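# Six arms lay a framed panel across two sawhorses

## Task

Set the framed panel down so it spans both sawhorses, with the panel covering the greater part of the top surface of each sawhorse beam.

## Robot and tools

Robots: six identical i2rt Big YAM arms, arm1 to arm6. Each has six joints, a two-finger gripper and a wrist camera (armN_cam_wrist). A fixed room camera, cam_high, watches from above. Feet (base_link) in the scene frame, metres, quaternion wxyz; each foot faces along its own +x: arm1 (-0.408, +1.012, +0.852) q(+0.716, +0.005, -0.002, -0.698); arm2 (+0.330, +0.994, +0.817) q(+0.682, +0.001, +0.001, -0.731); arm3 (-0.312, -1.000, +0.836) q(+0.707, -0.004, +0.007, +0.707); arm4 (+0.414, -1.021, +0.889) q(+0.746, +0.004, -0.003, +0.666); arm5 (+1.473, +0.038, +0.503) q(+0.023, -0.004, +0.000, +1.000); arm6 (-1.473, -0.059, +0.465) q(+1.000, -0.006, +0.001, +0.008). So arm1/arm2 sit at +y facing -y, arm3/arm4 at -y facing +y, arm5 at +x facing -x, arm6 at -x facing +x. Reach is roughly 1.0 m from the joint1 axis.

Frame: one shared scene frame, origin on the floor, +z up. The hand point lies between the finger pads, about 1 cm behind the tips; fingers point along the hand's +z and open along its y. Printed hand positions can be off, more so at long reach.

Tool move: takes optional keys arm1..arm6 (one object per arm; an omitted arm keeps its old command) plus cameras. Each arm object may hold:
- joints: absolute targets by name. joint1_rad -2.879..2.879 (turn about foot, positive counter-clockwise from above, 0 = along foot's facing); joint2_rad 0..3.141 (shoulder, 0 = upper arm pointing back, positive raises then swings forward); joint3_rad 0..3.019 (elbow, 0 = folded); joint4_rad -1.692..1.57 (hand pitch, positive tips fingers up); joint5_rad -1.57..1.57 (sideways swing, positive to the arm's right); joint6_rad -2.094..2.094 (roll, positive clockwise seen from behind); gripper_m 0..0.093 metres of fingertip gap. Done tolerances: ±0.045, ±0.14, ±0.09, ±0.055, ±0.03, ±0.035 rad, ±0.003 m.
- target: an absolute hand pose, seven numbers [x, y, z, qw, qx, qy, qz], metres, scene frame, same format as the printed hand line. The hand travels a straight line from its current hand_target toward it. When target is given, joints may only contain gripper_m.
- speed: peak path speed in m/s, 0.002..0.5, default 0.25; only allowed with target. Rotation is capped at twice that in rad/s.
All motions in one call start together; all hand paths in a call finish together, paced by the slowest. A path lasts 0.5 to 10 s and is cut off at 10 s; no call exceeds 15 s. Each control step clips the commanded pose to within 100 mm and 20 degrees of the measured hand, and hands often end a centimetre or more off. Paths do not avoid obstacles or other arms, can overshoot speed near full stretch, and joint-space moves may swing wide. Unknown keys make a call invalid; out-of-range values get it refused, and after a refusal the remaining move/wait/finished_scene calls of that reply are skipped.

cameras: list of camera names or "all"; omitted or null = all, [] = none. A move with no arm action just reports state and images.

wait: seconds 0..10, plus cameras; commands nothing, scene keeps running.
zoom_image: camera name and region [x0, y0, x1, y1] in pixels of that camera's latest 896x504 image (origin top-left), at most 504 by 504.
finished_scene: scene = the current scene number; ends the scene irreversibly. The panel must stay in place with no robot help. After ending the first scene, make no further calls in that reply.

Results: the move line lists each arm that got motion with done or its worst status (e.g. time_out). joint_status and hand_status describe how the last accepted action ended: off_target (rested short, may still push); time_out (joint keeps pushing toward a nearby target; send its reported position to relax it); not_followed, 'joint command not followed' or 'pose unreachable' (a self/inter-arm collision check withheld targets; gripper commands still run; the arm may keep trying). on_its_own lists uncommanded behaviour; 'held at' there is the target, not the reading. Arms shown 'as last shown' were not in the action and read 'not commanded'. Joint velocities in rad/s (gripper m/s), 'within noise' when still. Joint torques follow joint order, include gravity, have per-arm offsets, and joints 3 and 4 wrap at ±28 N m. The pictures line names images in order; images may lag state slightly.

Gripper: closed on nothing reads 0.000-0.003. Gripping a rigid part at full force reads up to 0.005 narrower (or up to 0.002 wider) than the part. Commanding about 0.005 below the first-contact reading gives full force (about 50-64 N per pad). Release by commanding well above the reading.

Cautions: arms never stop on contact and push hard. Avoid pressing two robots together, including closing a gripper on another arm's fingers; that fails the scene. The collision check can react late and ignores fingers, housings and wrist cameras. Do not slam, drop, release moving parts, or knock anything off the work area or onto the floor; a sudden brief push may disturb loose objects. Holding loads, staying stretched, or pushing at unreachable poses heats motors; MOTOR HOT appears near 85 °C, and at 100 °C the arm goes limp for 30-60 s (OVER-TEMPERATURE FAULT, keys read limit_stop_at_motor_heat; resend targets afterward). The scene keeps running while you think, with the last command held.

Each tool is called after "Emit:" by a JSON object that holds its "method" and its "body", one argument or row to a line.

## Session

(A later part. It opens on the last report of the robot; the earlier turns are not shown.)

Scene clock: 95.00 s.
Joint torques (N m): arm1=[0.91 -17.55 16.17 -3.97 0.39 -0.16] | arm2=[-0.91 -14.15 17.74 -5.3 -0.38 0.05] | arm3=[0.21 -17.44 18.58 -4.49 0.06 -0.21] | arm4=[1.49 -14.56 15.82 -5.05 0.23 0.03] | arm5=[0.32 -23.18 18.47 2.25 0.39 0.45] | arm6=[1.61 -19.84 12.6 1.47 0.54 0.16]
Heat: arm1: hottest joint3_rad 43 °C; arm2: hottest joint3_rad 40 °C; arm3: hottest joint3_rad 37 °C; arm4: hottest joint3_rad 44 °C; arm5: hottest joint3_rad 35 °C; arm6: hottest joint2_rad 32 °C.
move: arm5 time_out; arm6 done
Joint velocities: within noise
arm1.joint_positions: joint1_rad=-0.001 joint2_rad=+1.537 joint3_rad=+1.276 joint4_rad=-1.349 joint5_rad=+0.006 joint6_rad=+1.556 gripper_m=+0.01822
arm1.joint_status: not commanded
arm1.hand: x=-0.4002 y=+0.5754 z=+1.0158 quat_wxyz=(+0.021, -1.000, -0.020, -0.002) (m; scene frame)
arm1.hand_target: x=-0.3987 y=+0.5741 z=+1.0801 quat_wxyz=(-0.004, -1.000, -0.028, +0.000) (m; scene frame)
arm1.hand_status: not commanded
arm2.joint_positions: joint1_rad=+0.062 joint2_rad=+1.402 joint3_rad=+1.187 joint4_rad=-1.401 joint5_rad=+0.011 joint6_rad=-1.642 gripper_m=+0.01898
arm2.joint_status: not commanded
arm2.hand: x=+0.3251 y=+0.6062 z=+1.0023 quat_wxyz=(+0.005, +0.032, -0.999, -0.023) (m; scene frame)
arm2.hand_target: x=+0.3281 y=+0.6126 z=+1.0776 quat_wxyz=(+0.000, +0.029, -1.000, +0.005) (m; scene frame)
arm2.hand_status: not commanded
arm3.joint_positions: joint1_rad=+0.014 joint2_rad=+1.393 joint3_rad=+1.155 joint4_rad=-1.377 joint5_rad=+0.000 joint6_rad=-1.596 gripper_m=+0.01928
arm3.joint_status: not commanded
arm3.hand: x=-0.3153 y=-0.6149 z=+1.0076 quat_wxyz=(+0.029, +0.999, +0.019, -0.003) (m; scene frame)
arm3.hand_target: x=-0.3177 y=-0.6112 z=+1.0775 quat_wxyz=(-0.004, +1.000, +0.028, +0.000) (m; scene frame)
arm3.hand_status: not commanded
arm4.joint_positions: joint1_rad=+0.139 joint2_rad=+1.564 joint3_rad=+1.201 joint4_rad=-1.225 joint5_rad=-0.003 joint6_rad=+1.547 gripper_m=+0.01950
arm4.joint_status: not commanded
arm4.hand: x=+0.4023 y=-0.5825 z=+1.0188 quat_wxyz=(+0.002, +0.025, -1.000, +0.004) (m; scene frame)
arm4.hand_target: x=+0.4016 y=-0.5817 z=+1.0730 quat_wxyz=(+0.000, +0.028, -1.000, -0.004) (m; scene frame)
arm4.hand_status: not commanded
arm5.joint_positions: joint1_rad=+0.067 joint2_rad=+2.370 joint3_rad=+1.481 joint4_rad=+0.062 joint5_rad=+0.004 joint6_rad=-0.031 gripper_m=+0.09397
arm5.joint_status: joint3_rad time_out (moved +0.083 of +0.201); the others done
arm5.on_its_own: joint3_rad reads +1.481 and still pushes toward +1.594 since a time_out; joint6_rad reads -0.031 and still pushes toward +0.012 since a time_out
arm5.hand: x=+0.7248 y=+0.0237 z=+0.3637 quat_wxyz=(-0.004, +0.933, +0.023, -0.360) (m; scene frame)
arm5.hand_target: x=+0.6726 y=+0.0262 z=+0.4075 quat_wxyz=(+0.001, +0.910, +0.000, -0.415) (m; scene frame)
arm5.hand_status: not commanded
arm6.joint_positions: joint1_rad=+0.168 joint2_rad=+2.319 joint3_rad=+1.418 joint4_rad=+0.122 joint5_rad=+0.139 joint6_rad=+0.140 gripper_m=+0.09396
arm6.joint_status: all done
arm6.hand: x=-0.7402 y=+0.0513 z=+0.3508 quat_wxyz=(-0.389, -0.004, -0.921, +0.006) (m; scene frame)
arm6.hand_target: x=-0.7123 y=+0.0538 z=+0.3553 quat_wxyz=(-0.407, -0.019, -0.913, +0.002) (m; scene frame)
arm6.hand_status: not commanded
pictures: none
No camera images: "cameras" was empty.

Emit:
{"method": "move", "body": {
  "arm5": {"target":[1.08,0.03,0.42,0,0.924,0,-0.383],"speed":0.15},
  "arm6": {"target":[-1.08,0.02,0.42,0.383,0,0.924,0],"speed":0.15},
  "cameras": []
}}

Emit:
{"method": "move", "body": {
  "arm1": {"target":[-0.3985,0.574,1.044,0,0.9996,0.028,0],"speed":0.04},
  "arm2": {"target":[0.3285,0.61,1.044,0,-0.029,0.9996,0],"speed":0.04},
  "arm3": {"target":[-0.318,-0.609,1.041,0,0.9996,0.028,0],"speed":0.04},
  "arm4": {"target":[0.4015,-0.581,1.033,0,-0.028,0.9996,0],"speed":0.04},
  "cameras": ["arm5_cam_wrist","arm6_cam_wrist","cam_high"]
}}

Scene clock: 98.87 s.
Joint torques (N m): arm1=[0.97 -17.49 16.17 -3.97 0.39 -0.16] | arm2=[-0.91 -14.15 17.73 -5.29 -0.39 0.06] | arm3=[0.26 -17.49 18.59 -4.53 0.06 -0.21] | arm4=[1.55 -14.51 15.8 -5.08 0.23 0.02] | arm5=[0.97 -11.28 1.81 2.28 0.11 0.18] | arm6=[2.37 -12.04 2.77 2.07 0.32 0.04]
Heat: arm1: hottest joint3_rad 44 °C; arm2: hottest joint3_rad 41 °C; arm3: hottest joint3_rad 38 °C; arm4: hottest joint3_rad 44 °C; arm5: hottest joint3_rad 35 °C; arm6: hottest joint2_rad 32 °C.
move: arm5 done; arm6 off_target
Joint velocities: within noise
arm1, arm2, arm3, arm4: as last shown
arm5.joint_positions: joint1_rad=+0.070 joint2_rad=+1.861 joint3_rad=+0.353 joint4_rad=+0.711 joint5_rad=+0.018 joint6_rad=+0.007 gripper_m=+0.09397
arm5.joint_status: not commanded
arm5.hand: x=+1.0812 y=+0.0322 z=+0.4149 quat_wxyz=(-0.003, +0.928, +0.004, -0.374) (m; scene frame)
arm5.hand_target: x=+1.0800 y=+0.0300 z=+0.4200 quat_wxyz=(+0.000, +0.924, +0.000, -0.383) (m; scene frame)
arm5.hand_status: done (0.006 m and 1.3 deg from the pose sent, 0.360 m and 3.9 deg at the start)
arm6.joint_positions: joint1_rad=+0.259 joint2_rad=+1.696 joint3_rad=+0.376 joint4_rad=+0.483 joint5_rad=+0.189 joint6_rad=+0.199 gripper_m=+0.09396
arm6.joint_status: not commanded
arm6.hand: x=-1.0841 y=+0.0159 z=+0.4089 quat_wxyz=(-0.367, +0.004, -0.930, +0.007) (m; scene frame)
arm6.hand_target: x=-1.0800 y=+0.0201 z=+0.4198 quat_wxyz=(-0.383, +0.000, -0.924, +0.000) (m; scene frame)
arm6.hand_status: off_target (0.012 m and 2.2 deg from the pose sent, 0.348 m and 1.2 deg at the start)
pictures: none
No camera images: "cameras" was empty.

Scene clock: 100.43 s.
Joint torques (N m): arm1=[0.91 -16.26 11.7 -1.39 0.54 -0.17] | arm2=[-0.79 -12.98 12.34 -2.39 -0.26 0.07] | arm3=[0.21 -16.79 12.79 -1.87 0.01 -0.21] | arm4=[1.44 -12.63 10.3 -1.99 0.11 0.02] | arm5=[1.03 -11.22 1.81 2.28 0.11 0.18] | arm6=[2.37 -12.1 2.78 2.06 0.31 0.02]
Heat: arm1: hottest joint3_rad 44 °C; arm2: hottest joint3_rad 41 °C; arm3: hottest joint3_rad 38 °C; arm4: hottest joint3_rad 44 °C; arm5: hottest joint3_rad 35 °C; arm6: hottest joint2_rad 32 °C.
move: arm1 off_target; arm2 off_target; arm3 off_target; arm4 off_target
Joint velocities: within noise
arm1.joint_positions: joint1_rad=-0.001 joint2_rad=+1.537 joint3_rad=+1.256 joint4_rad=-1.325 joint5_rad=+0.002 joint6_rad=+1.556 gripper_m=+0.01826
arm1.joint_status: not commanded
arm1.hand: x=-0.3995 y=+0.5769 z=+1.0082 quat_wxyz=(+0.020, -1.000, -0.020, -0.004) (m; scene frame)
arm1.hand_target: x=-0.3986 y=+0.5748 z=+1.0429 quat_wxyz=(-0.001, -1.000, -0.028, +0.000) (m; scene frame)
arm1.hand_status: off_target (0.036 m and 2.5 deg from the pose sent, 0.028 m and 2.6 deg at the start)
arm2.joint_positions: joint1_rad=+0.062 joint2_rad=+1.402 joint3_rad=+1.176 joint4_rad=-1.390 joint5_rad=+0.007 joint6_rad=-1.642 gripper_m=+0.01910
arm2.joint_status: not commanded
arm2.hand: x=+0.3258 y=+0.6074 z=+0.9982 quat_wxyz=(+0.003, +0.032, -0.999, -0.024) (m; scene frame)
arm2.hand_target: x=+0.3283 y=+0.6110 z=+1.0415 quat_wxyz=(+0.000, +0.029, -1.000, +0.001) (m; scene frame)
arm2.hand_status: off_target (0.046 m and 2.8 deg from the pose sent, 0.042 m and 2.8 deg at the start)
arm3.joint_positions: joint1_rad=+0.014 joint2_rad=+1.402 joint3_rad=+1.141 joint4_rad=-1.346 joint5_rad=+0.001 joint6_rad=-1.596 gripper_m=+0.01928
arm3.joint_status: not commanded
arm3.hand: x=-0.3152 y=-0.6119 z=+0.9988 quat_wxyz=(+0.026, +0.999, +0.019, -0.002) (m; scene frame)
arm3.hand_target: x=-0.3179 y=-0.6102 z=+1.0392 quat_wxyz=(-0.001, +1.000, +0.028, +0.000) (m; scene frame)
arm3.hand_status: off_target (0.042 m and 3.1 deg from the pose sent, 0.034 m and 3.5 deg at the start)
arm4.joint_positions: joint1_rad=+0.139 joint2_rad=+1.572 joint3_rad=+1.196 joint4_rad=-1.202 joint5_rad=+0.000 joint6_rad=+1.547 gripper_m=+0.01950
arm4.joint_status: not commanded
arm4.hand: x=+0.4027 y=-0.5786 z=+1.0138 quat_wxyz=(+0.001, +0.025, -1.000, -0.001) (m; scene frame)
arm4.hand_target: x=+0.4015 y=-0.5810 z=+1.0327 quat_wxyz=(+0.000, +0.028, -1.000, -0.001) (m; scene frame)
arm4.hand_status: off_target (0.019 m and 0.3 deg from the pose sent, 0.014 m and 0.6 deg at the start)
arm5, arm6: as last shown
arm5.joint_positions: joint1_rad=+0.070 joint2_rad=+1.861 joint3_rad=+0.353 joint4_rad=+0.711 joint5_rad=+0.019 joint6_rad=+0.007 gripper_m=+0.09397
arm5.hand_target: x=+1.0801 y=+0.0300 z=+0.4199 quat_wxyz=(+0.000, +0.924, +0.000, -0.383) (m; scene frame)
arm6.hand_target: x=-1.0799 y=+0.0200 z=+0.4198 quat_wxyz=(-0.383, +0.000, -0.924, +0.000) (m; scene frame)
pictures: arm5_cam_wrist, arm6_cam_wrist, cam_high

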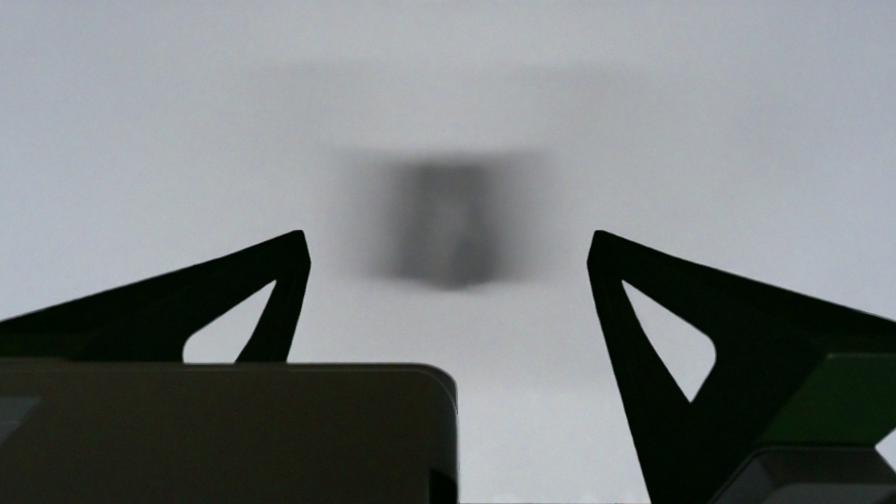

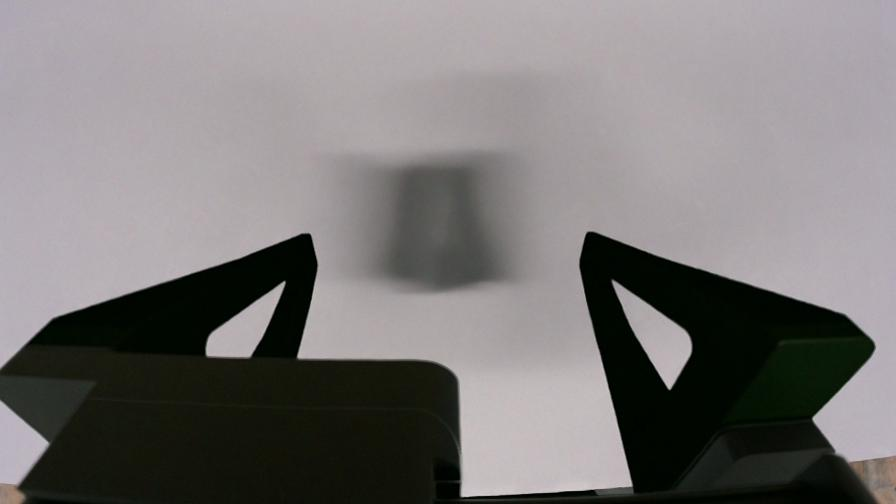

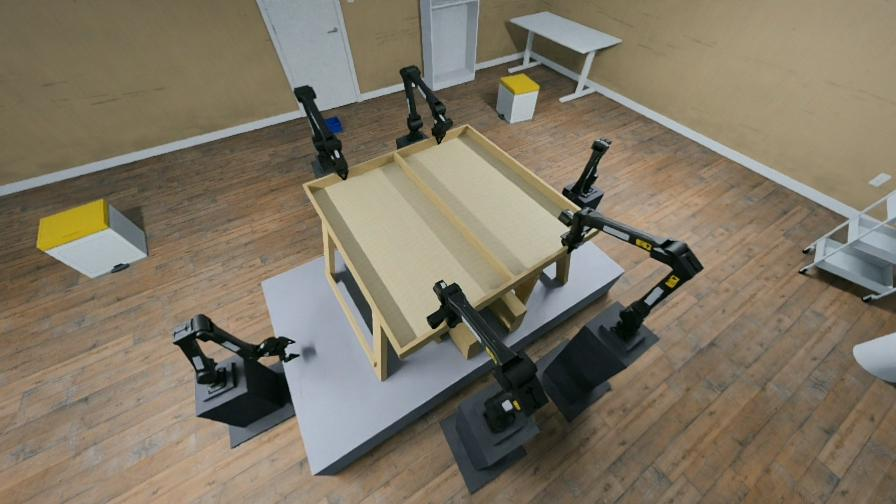

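Emit:
{"method": "move", "body": {
  "arm1": {"target":[-0.3985,0.575,1.022,0,0.9996,0.028,0],"speed":0.03},
  "arm2": {"target":[0.3285,0.61,1.02,0,-0.029,0.9996,0],"speed":0.03},
  "arm3": {"target":[-0.318,-0.61,1.018,0,0.9996,0.028,0],"speed":0.03},
  "arm4": {"target":[0.4015,-0.581,1.017,0,-0.028,0.9996,0],"speed":0.03},
  "cameras": ["cam_high"]
}}

Emit:
{"method": "zoom_image", "body": {
  "camera": "cam_high",
  "region": [250, 100, 650, 450]
}}

Scene clock: 101.90 s.
Joint torques (N m): arm1=[0.85 -15.09 9.37 0.08 0.63 -0.17] | arm2=[-0.79 -11.52 9.61 -0.85 -0.17 0.08] | arm3=[0.21 -15.33 10.17 -0.38 -0.05 -0.23] | arm4=[1.44 -11.34 8.59 -0.7 0.07 0.03] | arm5=[1.03 -11.22 1.81 2.29 0.11 0.18] | arm6=[2.43 -12.04 2.78 2.06 0.31 0.02]
Heat: arm1: hottest joint3_rad 44 °C; arm2: hottest joint3_rad 41 °C; arm3: hottest joint3_rad 38 °C; arm4: hottest joint3_rad 44 °C; arm5: hottest joint3_rad 35 °C; arm6: hottest joint2_rad 32 °C.
move: arm1 off_target; arm2 off_target; arm3 off_target; arm4 done
Joint velocities: within noise
arm1.joint_positions: joint1_rad=-0.001 joint2_rad=+1.535 joint3_rad=+1.244 joint4_rad=-1.309 joint5_rad=+0.000 joint6_rad=+1.556 gripper_m=+0.01800
arm1.joint_status: not commanded
arm1.hand: x=-0.3991 y=+0.5772 z=+1.0048 quat_wxyz=(+0.017, -1.000, -0.020, -0.005) (m; scene frame)
arm1.hand_target: x=-0.3986 y=+0.5753 z=+1.0217 quat_wxyz=(+0.000, -1.000, -0.028, +0.000) (m; scene frame)
arm1.hand_status: off_target (0.017 m and 2.2 deg from the pose sent, 0.014 m and 2.5 deg at the start)
arm2.joint_positions: joint1_rad=+0.062 joint2_rad=+1.395 joint3_rad=+1.163 joint4_rad=-1.373 joint5_rad=+0.005 joint6_rad=-1.642 gripper_m=+0.01877
arm2.joint_status: not commanded
arm2.hand: x=+0.3261 y=+0.6076 z=+0.9959 quat_wxyz=(+0.002, +0.032, -0.999, -0.018) (m; scene frame)
arm2.hand_target: x=+0.3284 y=+0.6103 z=+1.0192 quat_wxyz=(+0.000, +0.029, -1.000, +0.000) (m; scene frame)
arm2.hand_status: off_target (0.024 m and 2.1 deg from the pose sent, 0.022 m and 2.8 deg at the start)
arm3.joint_positions: joint1_rad=+0.014 joint2_rad=+1.397 joint3_rad=+1.126 joint4_rad=-1.325 joint5_rad=+0.003 joint6_rad=-1.594 gripper_m=+0.01878
arm3.joint_status: not commanded
arm3.hand: x=-0.3149 y=-0.6120 z=+0.9951 quat_wxyz=(+0.020, +1.000, +0.018, -0.002) (m; scene frame)
arm3.hand_target: x=-0.3179 y=-0.6104 z=+1.0174 quat_wxyz=(+0.000, +1.000, +0.028, +0.000) (m; scene frame)
arm3.hand_status: off_target (0.023 m and 2.5 deg from the pose sent, 0.020 m and 3.2 deg at the start)
arm4.joint_positions: joint1_rad=+0.139 joint2_rad=+1.572 joint3_rad=+1.190 joint4_rad=-1.194 joint5_rad=+0.001 joint6_rad=+1.547 gripper_m=+0.01936
arm4.joint_status: not commanded
arm4.hand: x=+0.4030 y=-0.5789 z=+1.0115 quat_wxyz=(+0.000, +0.025, -1.000, -0.002) (m; scene frame)
arm4.hand_target: x=+0.4015 y=-0.5811 z=+1.0169 quat_wxyz=(+0.000, +0.028, -1.000, +0.000) (m; scene frame)
arm4.hand_status: done (0.006 m and 0.4 deg from the pose sent, 0.004 m and 0.3 deg at the start)
arm5.joint_positions: joint1_rad=+0.070 joint2_rad=+1.861 joint3_rad=+0.353 joint4_rad=+0.712 joint5_rad=+0.019 joint6_rad=+0.007 gripper_m=+0.09397
arm5.joint_status: not commanded
arm5.hand: x=+1.0812 y=+0.0322 z=+0.4150 quat_wxyz=(-0.003, +0.927, +0.004, -0.374) (m; scene frame)
arm5.hand_target: x=+1.0801 y=+0.0300 z=+0.4200 quat_wxyz=(+0.000, +0.924, +0.000, -0.383) (m; scene frame)
arm5.hand_status: not commanded
arm6: as last shown
pictures: cam_high

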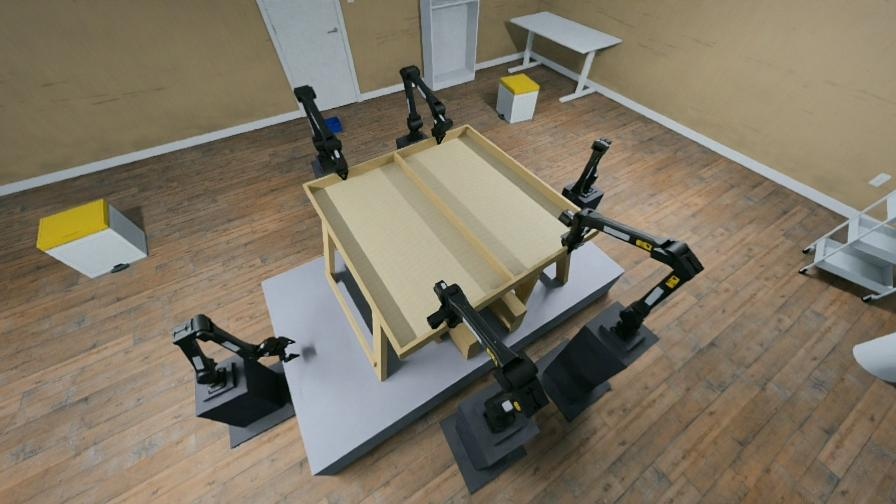

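Scaled by 1.260.

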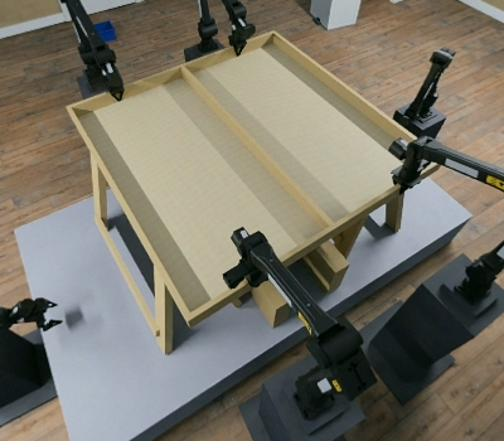

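Emit:
{"method": "move", "body": {
  "arm1": {"target":[-0.3985,0.576,1.008,0,0.9996,0.028,0],"speed":0.03},
  "arm2": {"target":[0.3285,0.61,1.003,0,-0.029,0.9996,0],"speed":0.03},
  "arm3": {"target":[-0.318,-0.611,1.002,0,0.9996,0.028,0],"speed":0.03},
  "arm4": {"target":[0.4015,-0.581,1.01,0,-0.028,0.9996,0],"speed":0.03},
  "cameras": []
}}

Emit:
{"method": "move", "body": {
  "arm1": {"joints":{"gripper_m":0.05}},
  "arm2": {"joints":{"gripper_m":0.05}},
  "arm3": {"joints":{"gripper_m":0.05}},
  "arm4": {"joints":{"gripper_m":0.05}},
  "cameras": ["cam_high","arm1_cam_wrist","arm2_cam_wrist","arm3_cam_wrist","arm4_cam_wrist"]
}}

Scene clock: 103.43 s.
Joint torques (N m): arm1=[0.85 -13.8 8.05 0.75 0.59 -0.18] | arm2=[-0.79 -9.93 7.77 0.25 -0.15 0.08] | arm3=[0.15 -13.74 8.29 0.68 -0.05 -0.23] | arm4=[1.49 -10.7 7.98 -0.18 0.08 0.02] | arm5=[1.03 -11.22 1.8 2.26 0.1 0.18] | arm6=[2.43 -12.04 2.78 2.06 0.31 0.02]
Heat: arm1: hottest joint3_rad 44 °C; arm2: hottest joint3_rad 41 °C; arm3: hottest joint3_rad 38 °C; arm4: hottest joint3_rad 43 °C; arm5: hottest joint3_rad 35 °C; arm6: hottest joint2_rad 32 °C.
move: arm1 done; arm2 done; arm3 done; arm4 done
Joint velocities: within noise
arm1.joint_positions: joint1_rad=-0.001 joint2_rad=+1.527 joint3_rad=+1.234 joint4_rad=-1.290 joint5_rad=+0.001 joint6_rad=+1.556 gripper_m=+0.01766
arm1.joint_status: not commanded
arm1.hand: x=-0.3993 y=+0.5762 z=+1.0043 quat_wxyz=(+0.008, -1.000, -0.020, -0.005) (m; scene frame)
arm1.hand_target: x=-0.3986 y=+0.5760 z=+1.0080 quat_wxyz=(+0.000, -1.000, -0.028, +0.000) (m; scene frame)
arm1.hand_status: done (0.004 m and 1.4 deg from the pose sent, 0.003 m and 2.2 deg at the start)
arm2.joint_positions: joint1_rad=+0.061 joint2_rad=+1.386 joint3_rad=+1.152 joint4_rad=-1.357 joint5_rad=+0.005 joint6_rad=-1.642 gripper_m=+0.01822
arm2.joint_status: not commanded
arm2.hand: x=+0.3261 y=+0.6078 z=+0.9948 quat_wxyz=(+0.002, +0.032, -0.999, -0.011) (m; scene frame)
arm2.hand_target: x=+0.3284 y=+0.6100 z=+1.0028 quat_wxyz=(+0.000, +0.029, -1.000, +0.000) (m; scene frame)
arm2.hand_status: done (0.009 m and 1.3 deg from the pose sent, 0.008 m and 2.1 deg at the start)
arm3.joint_positions: joint1_rad=+0.014 joint2_rad=+1.389 joint3_rad=+1.116 joint4_rad=-1.308 joint5_rad=+0.003 joint6_rad=-1.594 gripper_m=+0.01825
arm3.joint_status: not commanded
arm3.hand: x=-0.3149 y=-0.6119 z=+0.9943 quat_wxyz=(+0.013, +1.000, +0.018, -0.002) (m; scene frame)
arm3.hand_target: x=-0.3180 y=-0.6110 z=+1.0020 quat_wxyz=(+0.000, +1.000, +0.028, +0.000) (m; scene frame)
arm3.hand_status: done (0.008 m and 1.9 deg from the pose sent, 0.008 m and 2.5 deg at the start)
arm4.joint_positions: joint1_rad=+0.139 joint2_rad=+1.570 joint3_rad=+1.187 joint4_rad=-1.189 joint5_rad=+0.001 joint6_rad=+1.547 gripper_m=+0.01918
arm4.joint_status: not commanded
arm4.hand: x=+0.4030 y=-0.5789 z=+1.0111 quat_wxyz=(+0.000, +0.025, -1.000, -0.004) (m; scene frame)
arm4.hand_target: x=+0.4015 y=-0.5810 z=+1.0101 quat_wxyz=(+0.000, +0.028, -1.000, +0.000) (m; scene frame)
arm4.hand_status: done (0.003 m and 0.5 deg from the pose sent, 0.003 m and 0.4 deg at the start)
arm5, arm6: as last shown
pictures: none
No camera images: "cameras" was empty.

Scene clock: 104.10 s.
Joint torques (N m): arm1=[0.85 -13.57 8.12 0.72 0.29 -0.14] | arm2=[-0.85 -9.35 7.86 0.21 -0.02 0.08] | arm3=[0.21 -12.69 8.34 0.69 -0.07 -0.23] | arm4=[1.38 -10.93 8.09 0.09 0.09 0.02] | arm5=[0.97 -11.22 1.8 2.26 0.11 0.18] | arm6=[2.43 -12.04 2.78 2.07 0.32 0.03]
Heat: arm1: hottest joint3_rad 44 °C; arm2: hottest joint3_rad 41 °C; arm3: hottest joint3_rad 38 °C; arm4: hottest joint3_rad 43 °C; arm5: hottest joint3_rad 34 °C; arm6: hottest joint2_rad 32 °C.
move: arm1 done; arm2 done; arm3 done; arm4 done
Joint velocities: within noise
arm1.joint_positions: joint1_rad=+0.000 joint2_rad=+1.524 joint3_rad=+1.233 joint4_rad=-1.290 joint5_rad=+0.008 joint6_rad=+1.552 gripper_m=+0.04988
arm1.joint_status: all done
arm1.hand: x=-0.4004 y=+0.5765 z=+1.0051 quat_wxyz=(+0.007, -1.000, -0.021, -0.001) (m; scene frame)
arm1.hand_target: x=-0.3985 y=+0.5759 z=+1.0080 quat_wxyz=(+0.000, -1.000, -0.028, +0.000) (m; scene frame)
arm1.hand_status: not commanded
arm2.joint_positions: joint1_rad=+0.061 joint2_rad=+1.379 joint3_rad=+1.152 joint4_rad=-1.357 joint5_rad=+0.001 joint6_rad=-1.642 gripper_m=+0.04984
arm2.joint_status: all done
arm2.hand: x=+0.3266 y=+0.6083 z=+0.9975 quat_wxyz=(+0.001, +0.032, -0.999, -0.007) (m; scene frame)
arm2.hand_target: x=+0.3284 y=+0.6100 z=+1.0029 quat_wxyz=(+0.000, +0.029, -1.000, +0.000) (m; scene frame)
arm2.hand_status: not commanded
arm3.joint_positions: joint1_rad=+0.014 joint2_rad=+1.377 joint3_rad=+1.116 joint4_rad=-1.308 joint5_rad=+0.003 joint6_rad=-1.594 gripper_m=+0.04989
arm3.joint_status: all done
arm3.hand: x=-0.3148 y=-0.6121 z=+0.9983 quat_wxyz=(+0.007, +1.000, +0.018, -0.001) (m; scene frame)
arm3.hand_target: x=-0.3180 y=-0.6110 z=+1.0020 quat_wxyz=(+0.000, +1.000, +0.028, +0.000) (m; scene frame)
arm3.hand_status: not commanded
arm4.joint_positions: joint1_rad=+0.139 joint2_rad=+1.569 joint3_rad=+1.187 joint4_rad=-1.196 joint5_rad=+0.000 joint6_rad=+1.547 gripper_m=+0.04990
arm4.joint_status: all done
arm4.hand: x=+0.4029 y=-0.5808 z=+1.0115 quat_wxyz=(+0.000, +0.025, -1.000, -0.001) (m; scene frame)
arm4.hand_target: x=+0.4015 y=-0.5810 z=+1.0100 quat_wxyz=(+0.000, +0.028, -1.000, +0.000) (m; scene frame)
arm4.hand_status: not commanded
arm5, arm6: as last shown
pictures: arm1_cam_wrist, arm2_cam_wrist, arm3_cam_wrist, arm4_cam_wrist, cam_high

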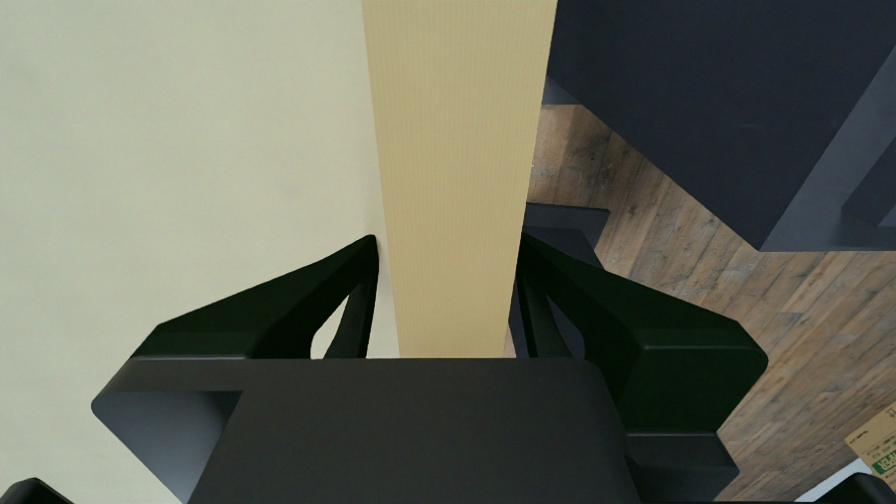

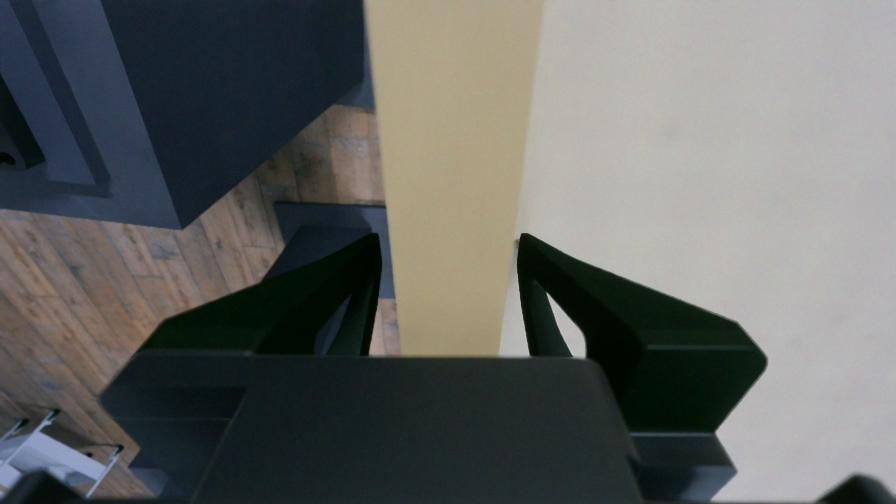

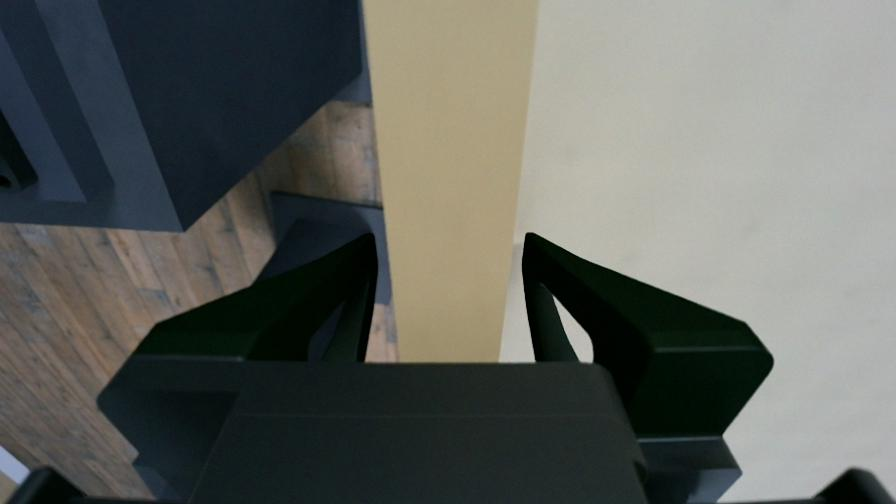

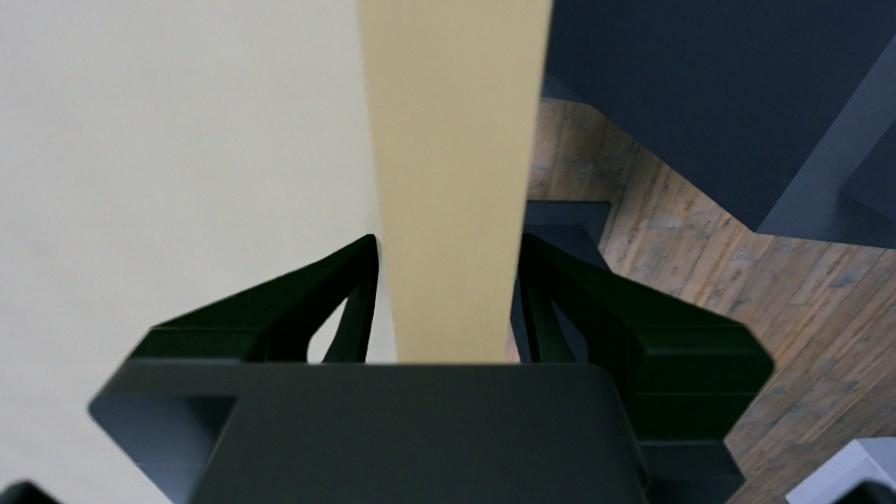

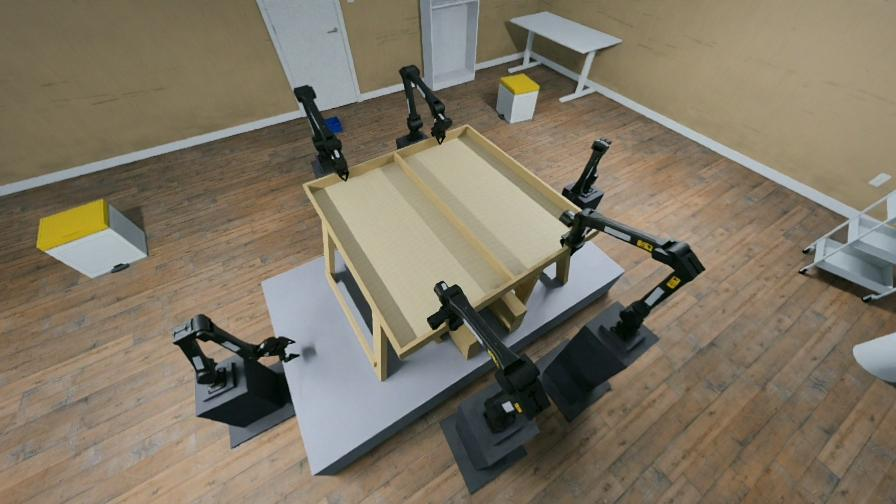

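Emit:
{"method": "move", "body": {
  "arm1": {"target":[-0.4,0.577,1.13,0,0.9996,0.028,0],"speed":0.1},
  "arm2": {"target":[0.33,0.609,1.13,0,-0.029,0.9996,0],"speed":0.1},
  "arm3": {"target":[-0.318,-0.612,1.13,0,0.9996,0.028,0],"speed":0.1},
  "arm4": {"target":[0.4015,-0.581,1.13,0,-0.028,0.9996,0],"speed":0.1},
  "arm5": {"target":[1.1,0.03,0.9,0,0.945,0,-0.326],"speed":0.2},
  "arm6": {"target":[-1.1,-0.05,0.9,-0.37,0.0,-0.929,0],"speed":0.2}
}}

Emit:
{"method": "zoom_image", "body": {
  "camera": "cam_high",
  "region": [250, 100, 650, 450]
}}

Scene clock: 107.70 s.
Joint torques (N m): arm1=[0.79 -13.8 12.36 -0.06 0.29 -0.14] | arm2=[-0.5 -9.11 12.19 -0.1 -0.02 0.07] | arm3=[0.32 -12.28 12.57 0.1 -0.07 -0.21] | arm4=[1.44 -11.52 14 -0.39 0.1 0.04] | arm5=[0.97 -4.01 17.29 1.01 -0.01 0.19] | arm6=[1.38 -3.14 13.08 1.06 0 -0.21]
Heat: arm1: hottest joint3_rad 44 °C; arm2: hottest joint3_rad 41 °C; arm3: hottest joint3_rad 38 °C; arm4: hottest joint3_rad 43 °C; arm5: hottest joint3_rad 35 °C; arm6: hottest joint2_rad 32 °C.
move: arm1 off_target; arm2 off_target; arm3 off_target; arm4 off_target; arm5 off_target; arm6 off_target
Joint velocities: within noise
arm1.joint_positions: joint1_rad=+0.000 joint2_rad=+1.483 joint3_rad=+1.451 joint4_rad=-1.588 joint5_rad=+0.008 joint6_rad=+1.552 gripper_m=+0.04995
arm1.joint_status: not commanded
arm1.hand: x=-0.4017 y=+0.5855 z=+1.1047 quat_wxyz=(+0.026, -0.999, -0.022, -0.001) (m; scene frame)
arm1.hand_target: x=-0.4000 y=+0.5780 z=+1.1298 quat_wxyz=(+0.000, -1.000, -0.028, +0.000) (m; scene frame)
arm1.hand_status: off_target (0.027 m and 3.1 deg from the pose sent, 0.125 m and 1.1 deg at the start)
arm2.joint_positions: joint1_rad=+0.061 joint2_rad=+1.353 joint3_rad=+1.406 joint4_rad=-1.668 joint5_rad=+0.001 joint6_rad=-1.639 gripper_m=+0.04991
arm2.joint_status: not commanded
arm2.hand: x=+0.3268 y=+0.6166 z=+1.1036 quat_wxyz=(+0.000, +0.030, -0.999, -0.023) (m; scene frame)
arm2.hand_target: x=+0.3299 y=+0.6102 z=+1.1293 quat_wxyz=(+0.000, +0.029, -1.000, +0.008) (m; scene frame)
arm2.hand_status: off_target (0.028 m and 2.6 deg from the pose sent, 0.133 m and 0.9 deg at the start; a joint's target at an end of its range on 29 of 100 steps)
arm3.joint_positions: joint1_rad=+0.014 joint2_rad=+1.339 joint3_rad=+1.369 joint4_rad=-1.634 joint5_rad=+0.003 joint6_rad=-1.594 gripper_m=+0.04995
arm3.joint_status: not commanded
arm3.hand: x=-0.3141 y=-0.6210 z=+1.1084 quat_wxyz=(+0.024, +1.000, +0.018, -0.001) (m; scene frame)
arm3.hand_target: x=-0.3180 y=-0.6129 z=+1.1297 quat_wxyz=(+0.000, +1.000, +0.028, +0.000) (m; scene frame)
arm3.hand_status: off_target (0.024 m and 3.0 deg from the pose sent, 0.132 m and 1.4 deg at the start)
arm4.joint_positions: joint1_rad=+0.139 joint2_rad=+1.512 joint3_rad=+1.357 joint4_rad=-1.499 joint5_rad=+0.000 joint6_rad=+1.547 gripper_m=+0.05000
arm4.joint_status: not commanded
arm4.hand: x=+0.4034 y=-0.5989 z=+1.0992 quat_wxyz=(+0.000, +0.025, -0.999, +0.037) (m; scene frame)
arm4.hand_target: x=+0.4015 y=-0.5830 z=+1.1300 quat_wxyz=(+0.000, +0.028, -1.000, +0.000) (m; scene frame)
arm4.hand_status: off_target (0.036 m and 4.2 deg from the pose sent, 0.118 m and 0.3 deg at the start)
arm5.joint_positions: joint1_rad=+0.071 joint2_rad=+0.924 joint3_rad=+1.193 joint4_rad=-1.200 joint5_rad=+0.019 joint6_rad=+0.009 gripper_m=+0.09397
arm5.joint_status: not commanded
arm5.hand: x=+1.1060 y=+0.0326 z=+0.8759 quat_wxyz=(-0.004, +0.951, +0.004, -0.310) (m; scene frame)
arm5.hand_target: x=+1.1008 y=+0.0300 z=+0.8996 quat_wxyz=(+0.000, +0.945, +0.000, -0.326) (m; scene frame)
arm5.hand_status: off_target (0.025 m and 2.0 deg from the pose sent, 0.485 m and 5.9 deg at the start)
arm6.joint_positions: joint1_rad=+0.005 joint2_rad=+0.909 joint3_rad=+1.242 joint4_rad=-1.181 joint5_rad=+0.004 joint6_rad=+0.030 gripper_m=+0.09396
arm6.joint_status: not commanded
arm6.hand: x=-1.1047 y=-0.0480 z=+0.8737 quat_wxyz=(-0.352, -0.003, -0.936, -0.002) (m; scene frame)
arm6.hand_target: x=-1.1010 y=-0.0499 z=+0.8994 quat_wxyz=(-0.370, +0.000, -0.929, +0.000) (m; scene frame)
arm6.hand_status: off_target (0.027 m and 2.2 deg from the pose sent, 0.496 m and 1.0 deg at the start)
pictures: arm1_cam_wrist, arm2_cam_wrist, arm3_cam_wrist, arm4_cam_wrist, arm5_cam_wrist, arm6_cam_wrist, cam_high

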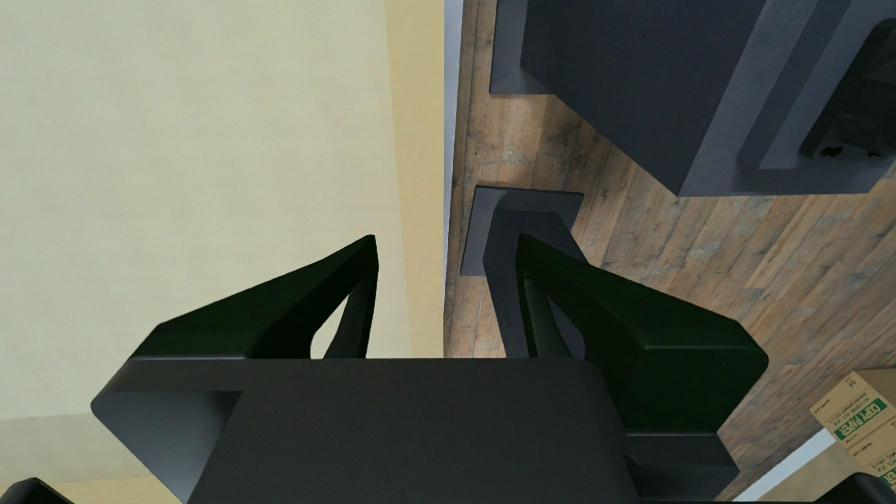

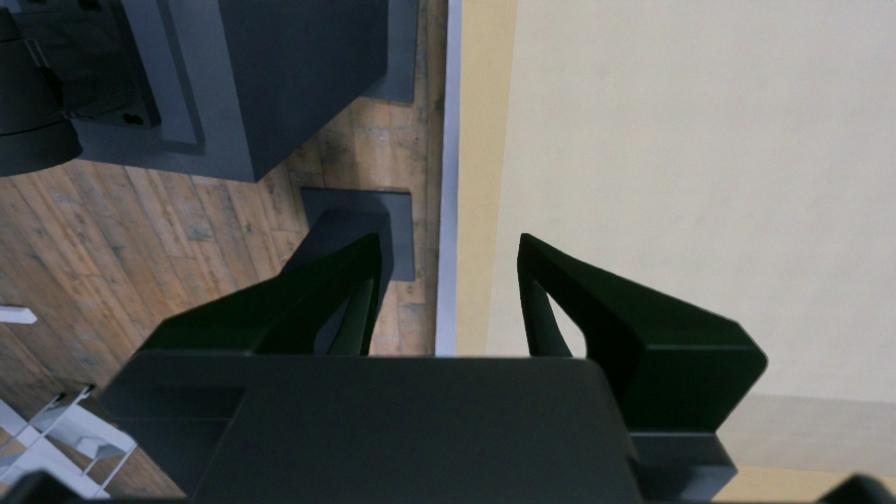

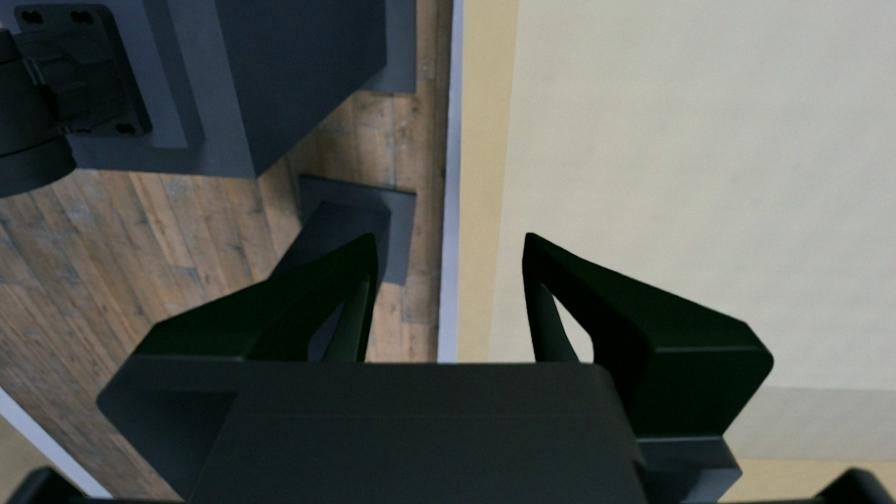

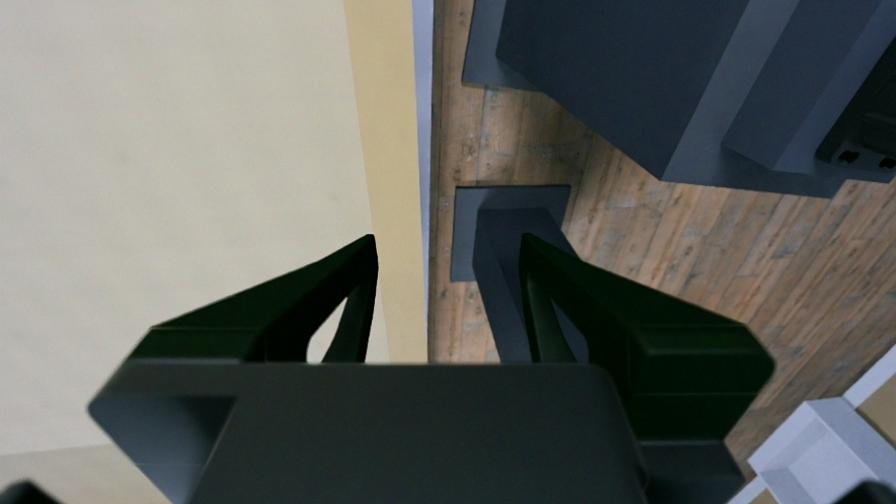

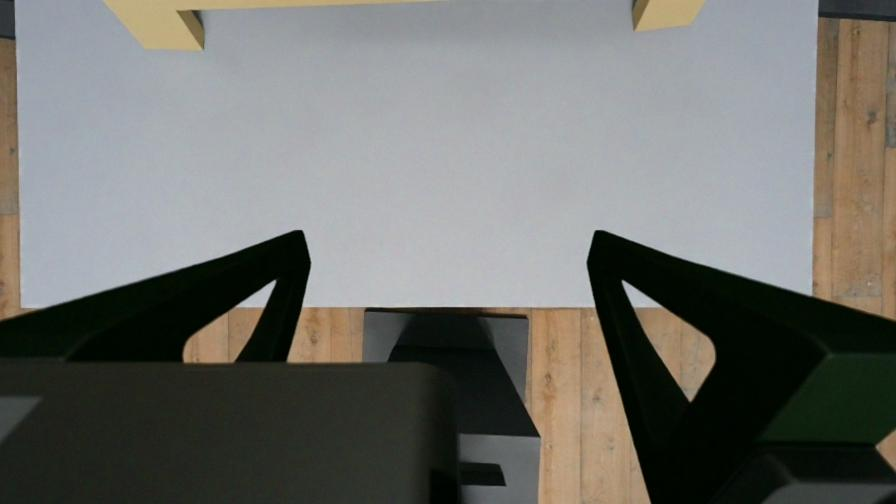

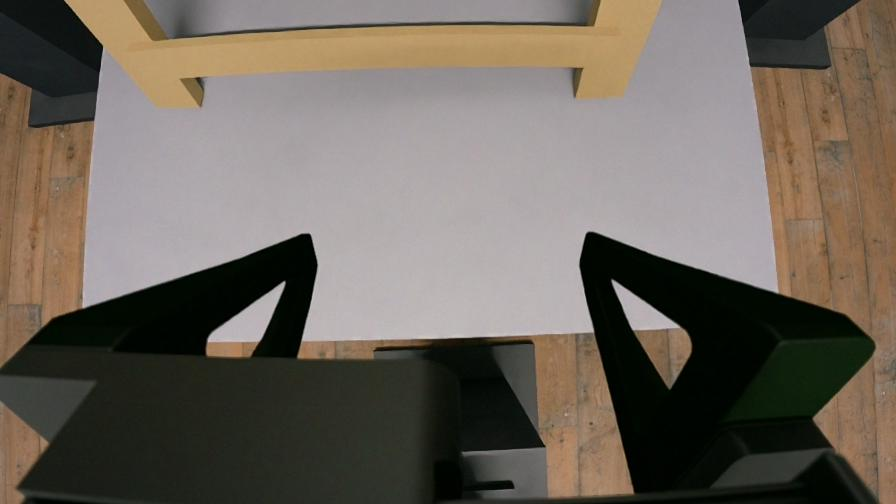

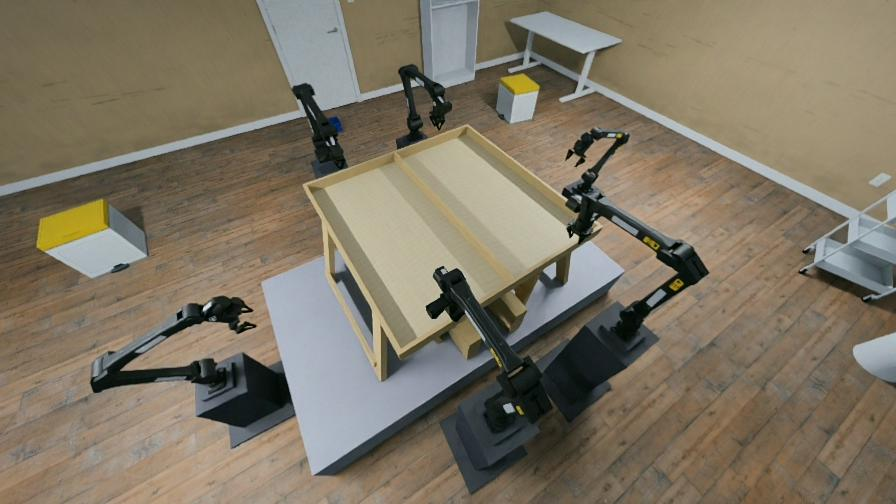

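Scaled by 1.260.

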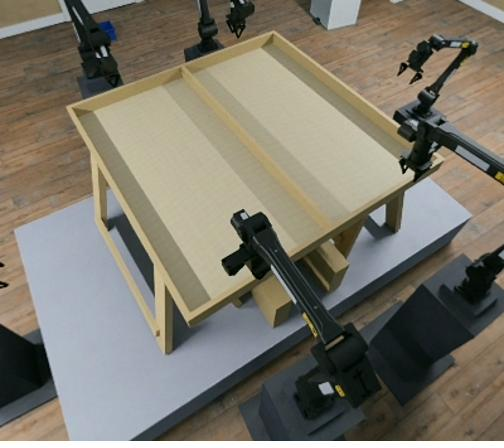

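Emit:
{"method": "finished_scene", "body": {
  "scene": 1
}}

The scene is finished: the task was done.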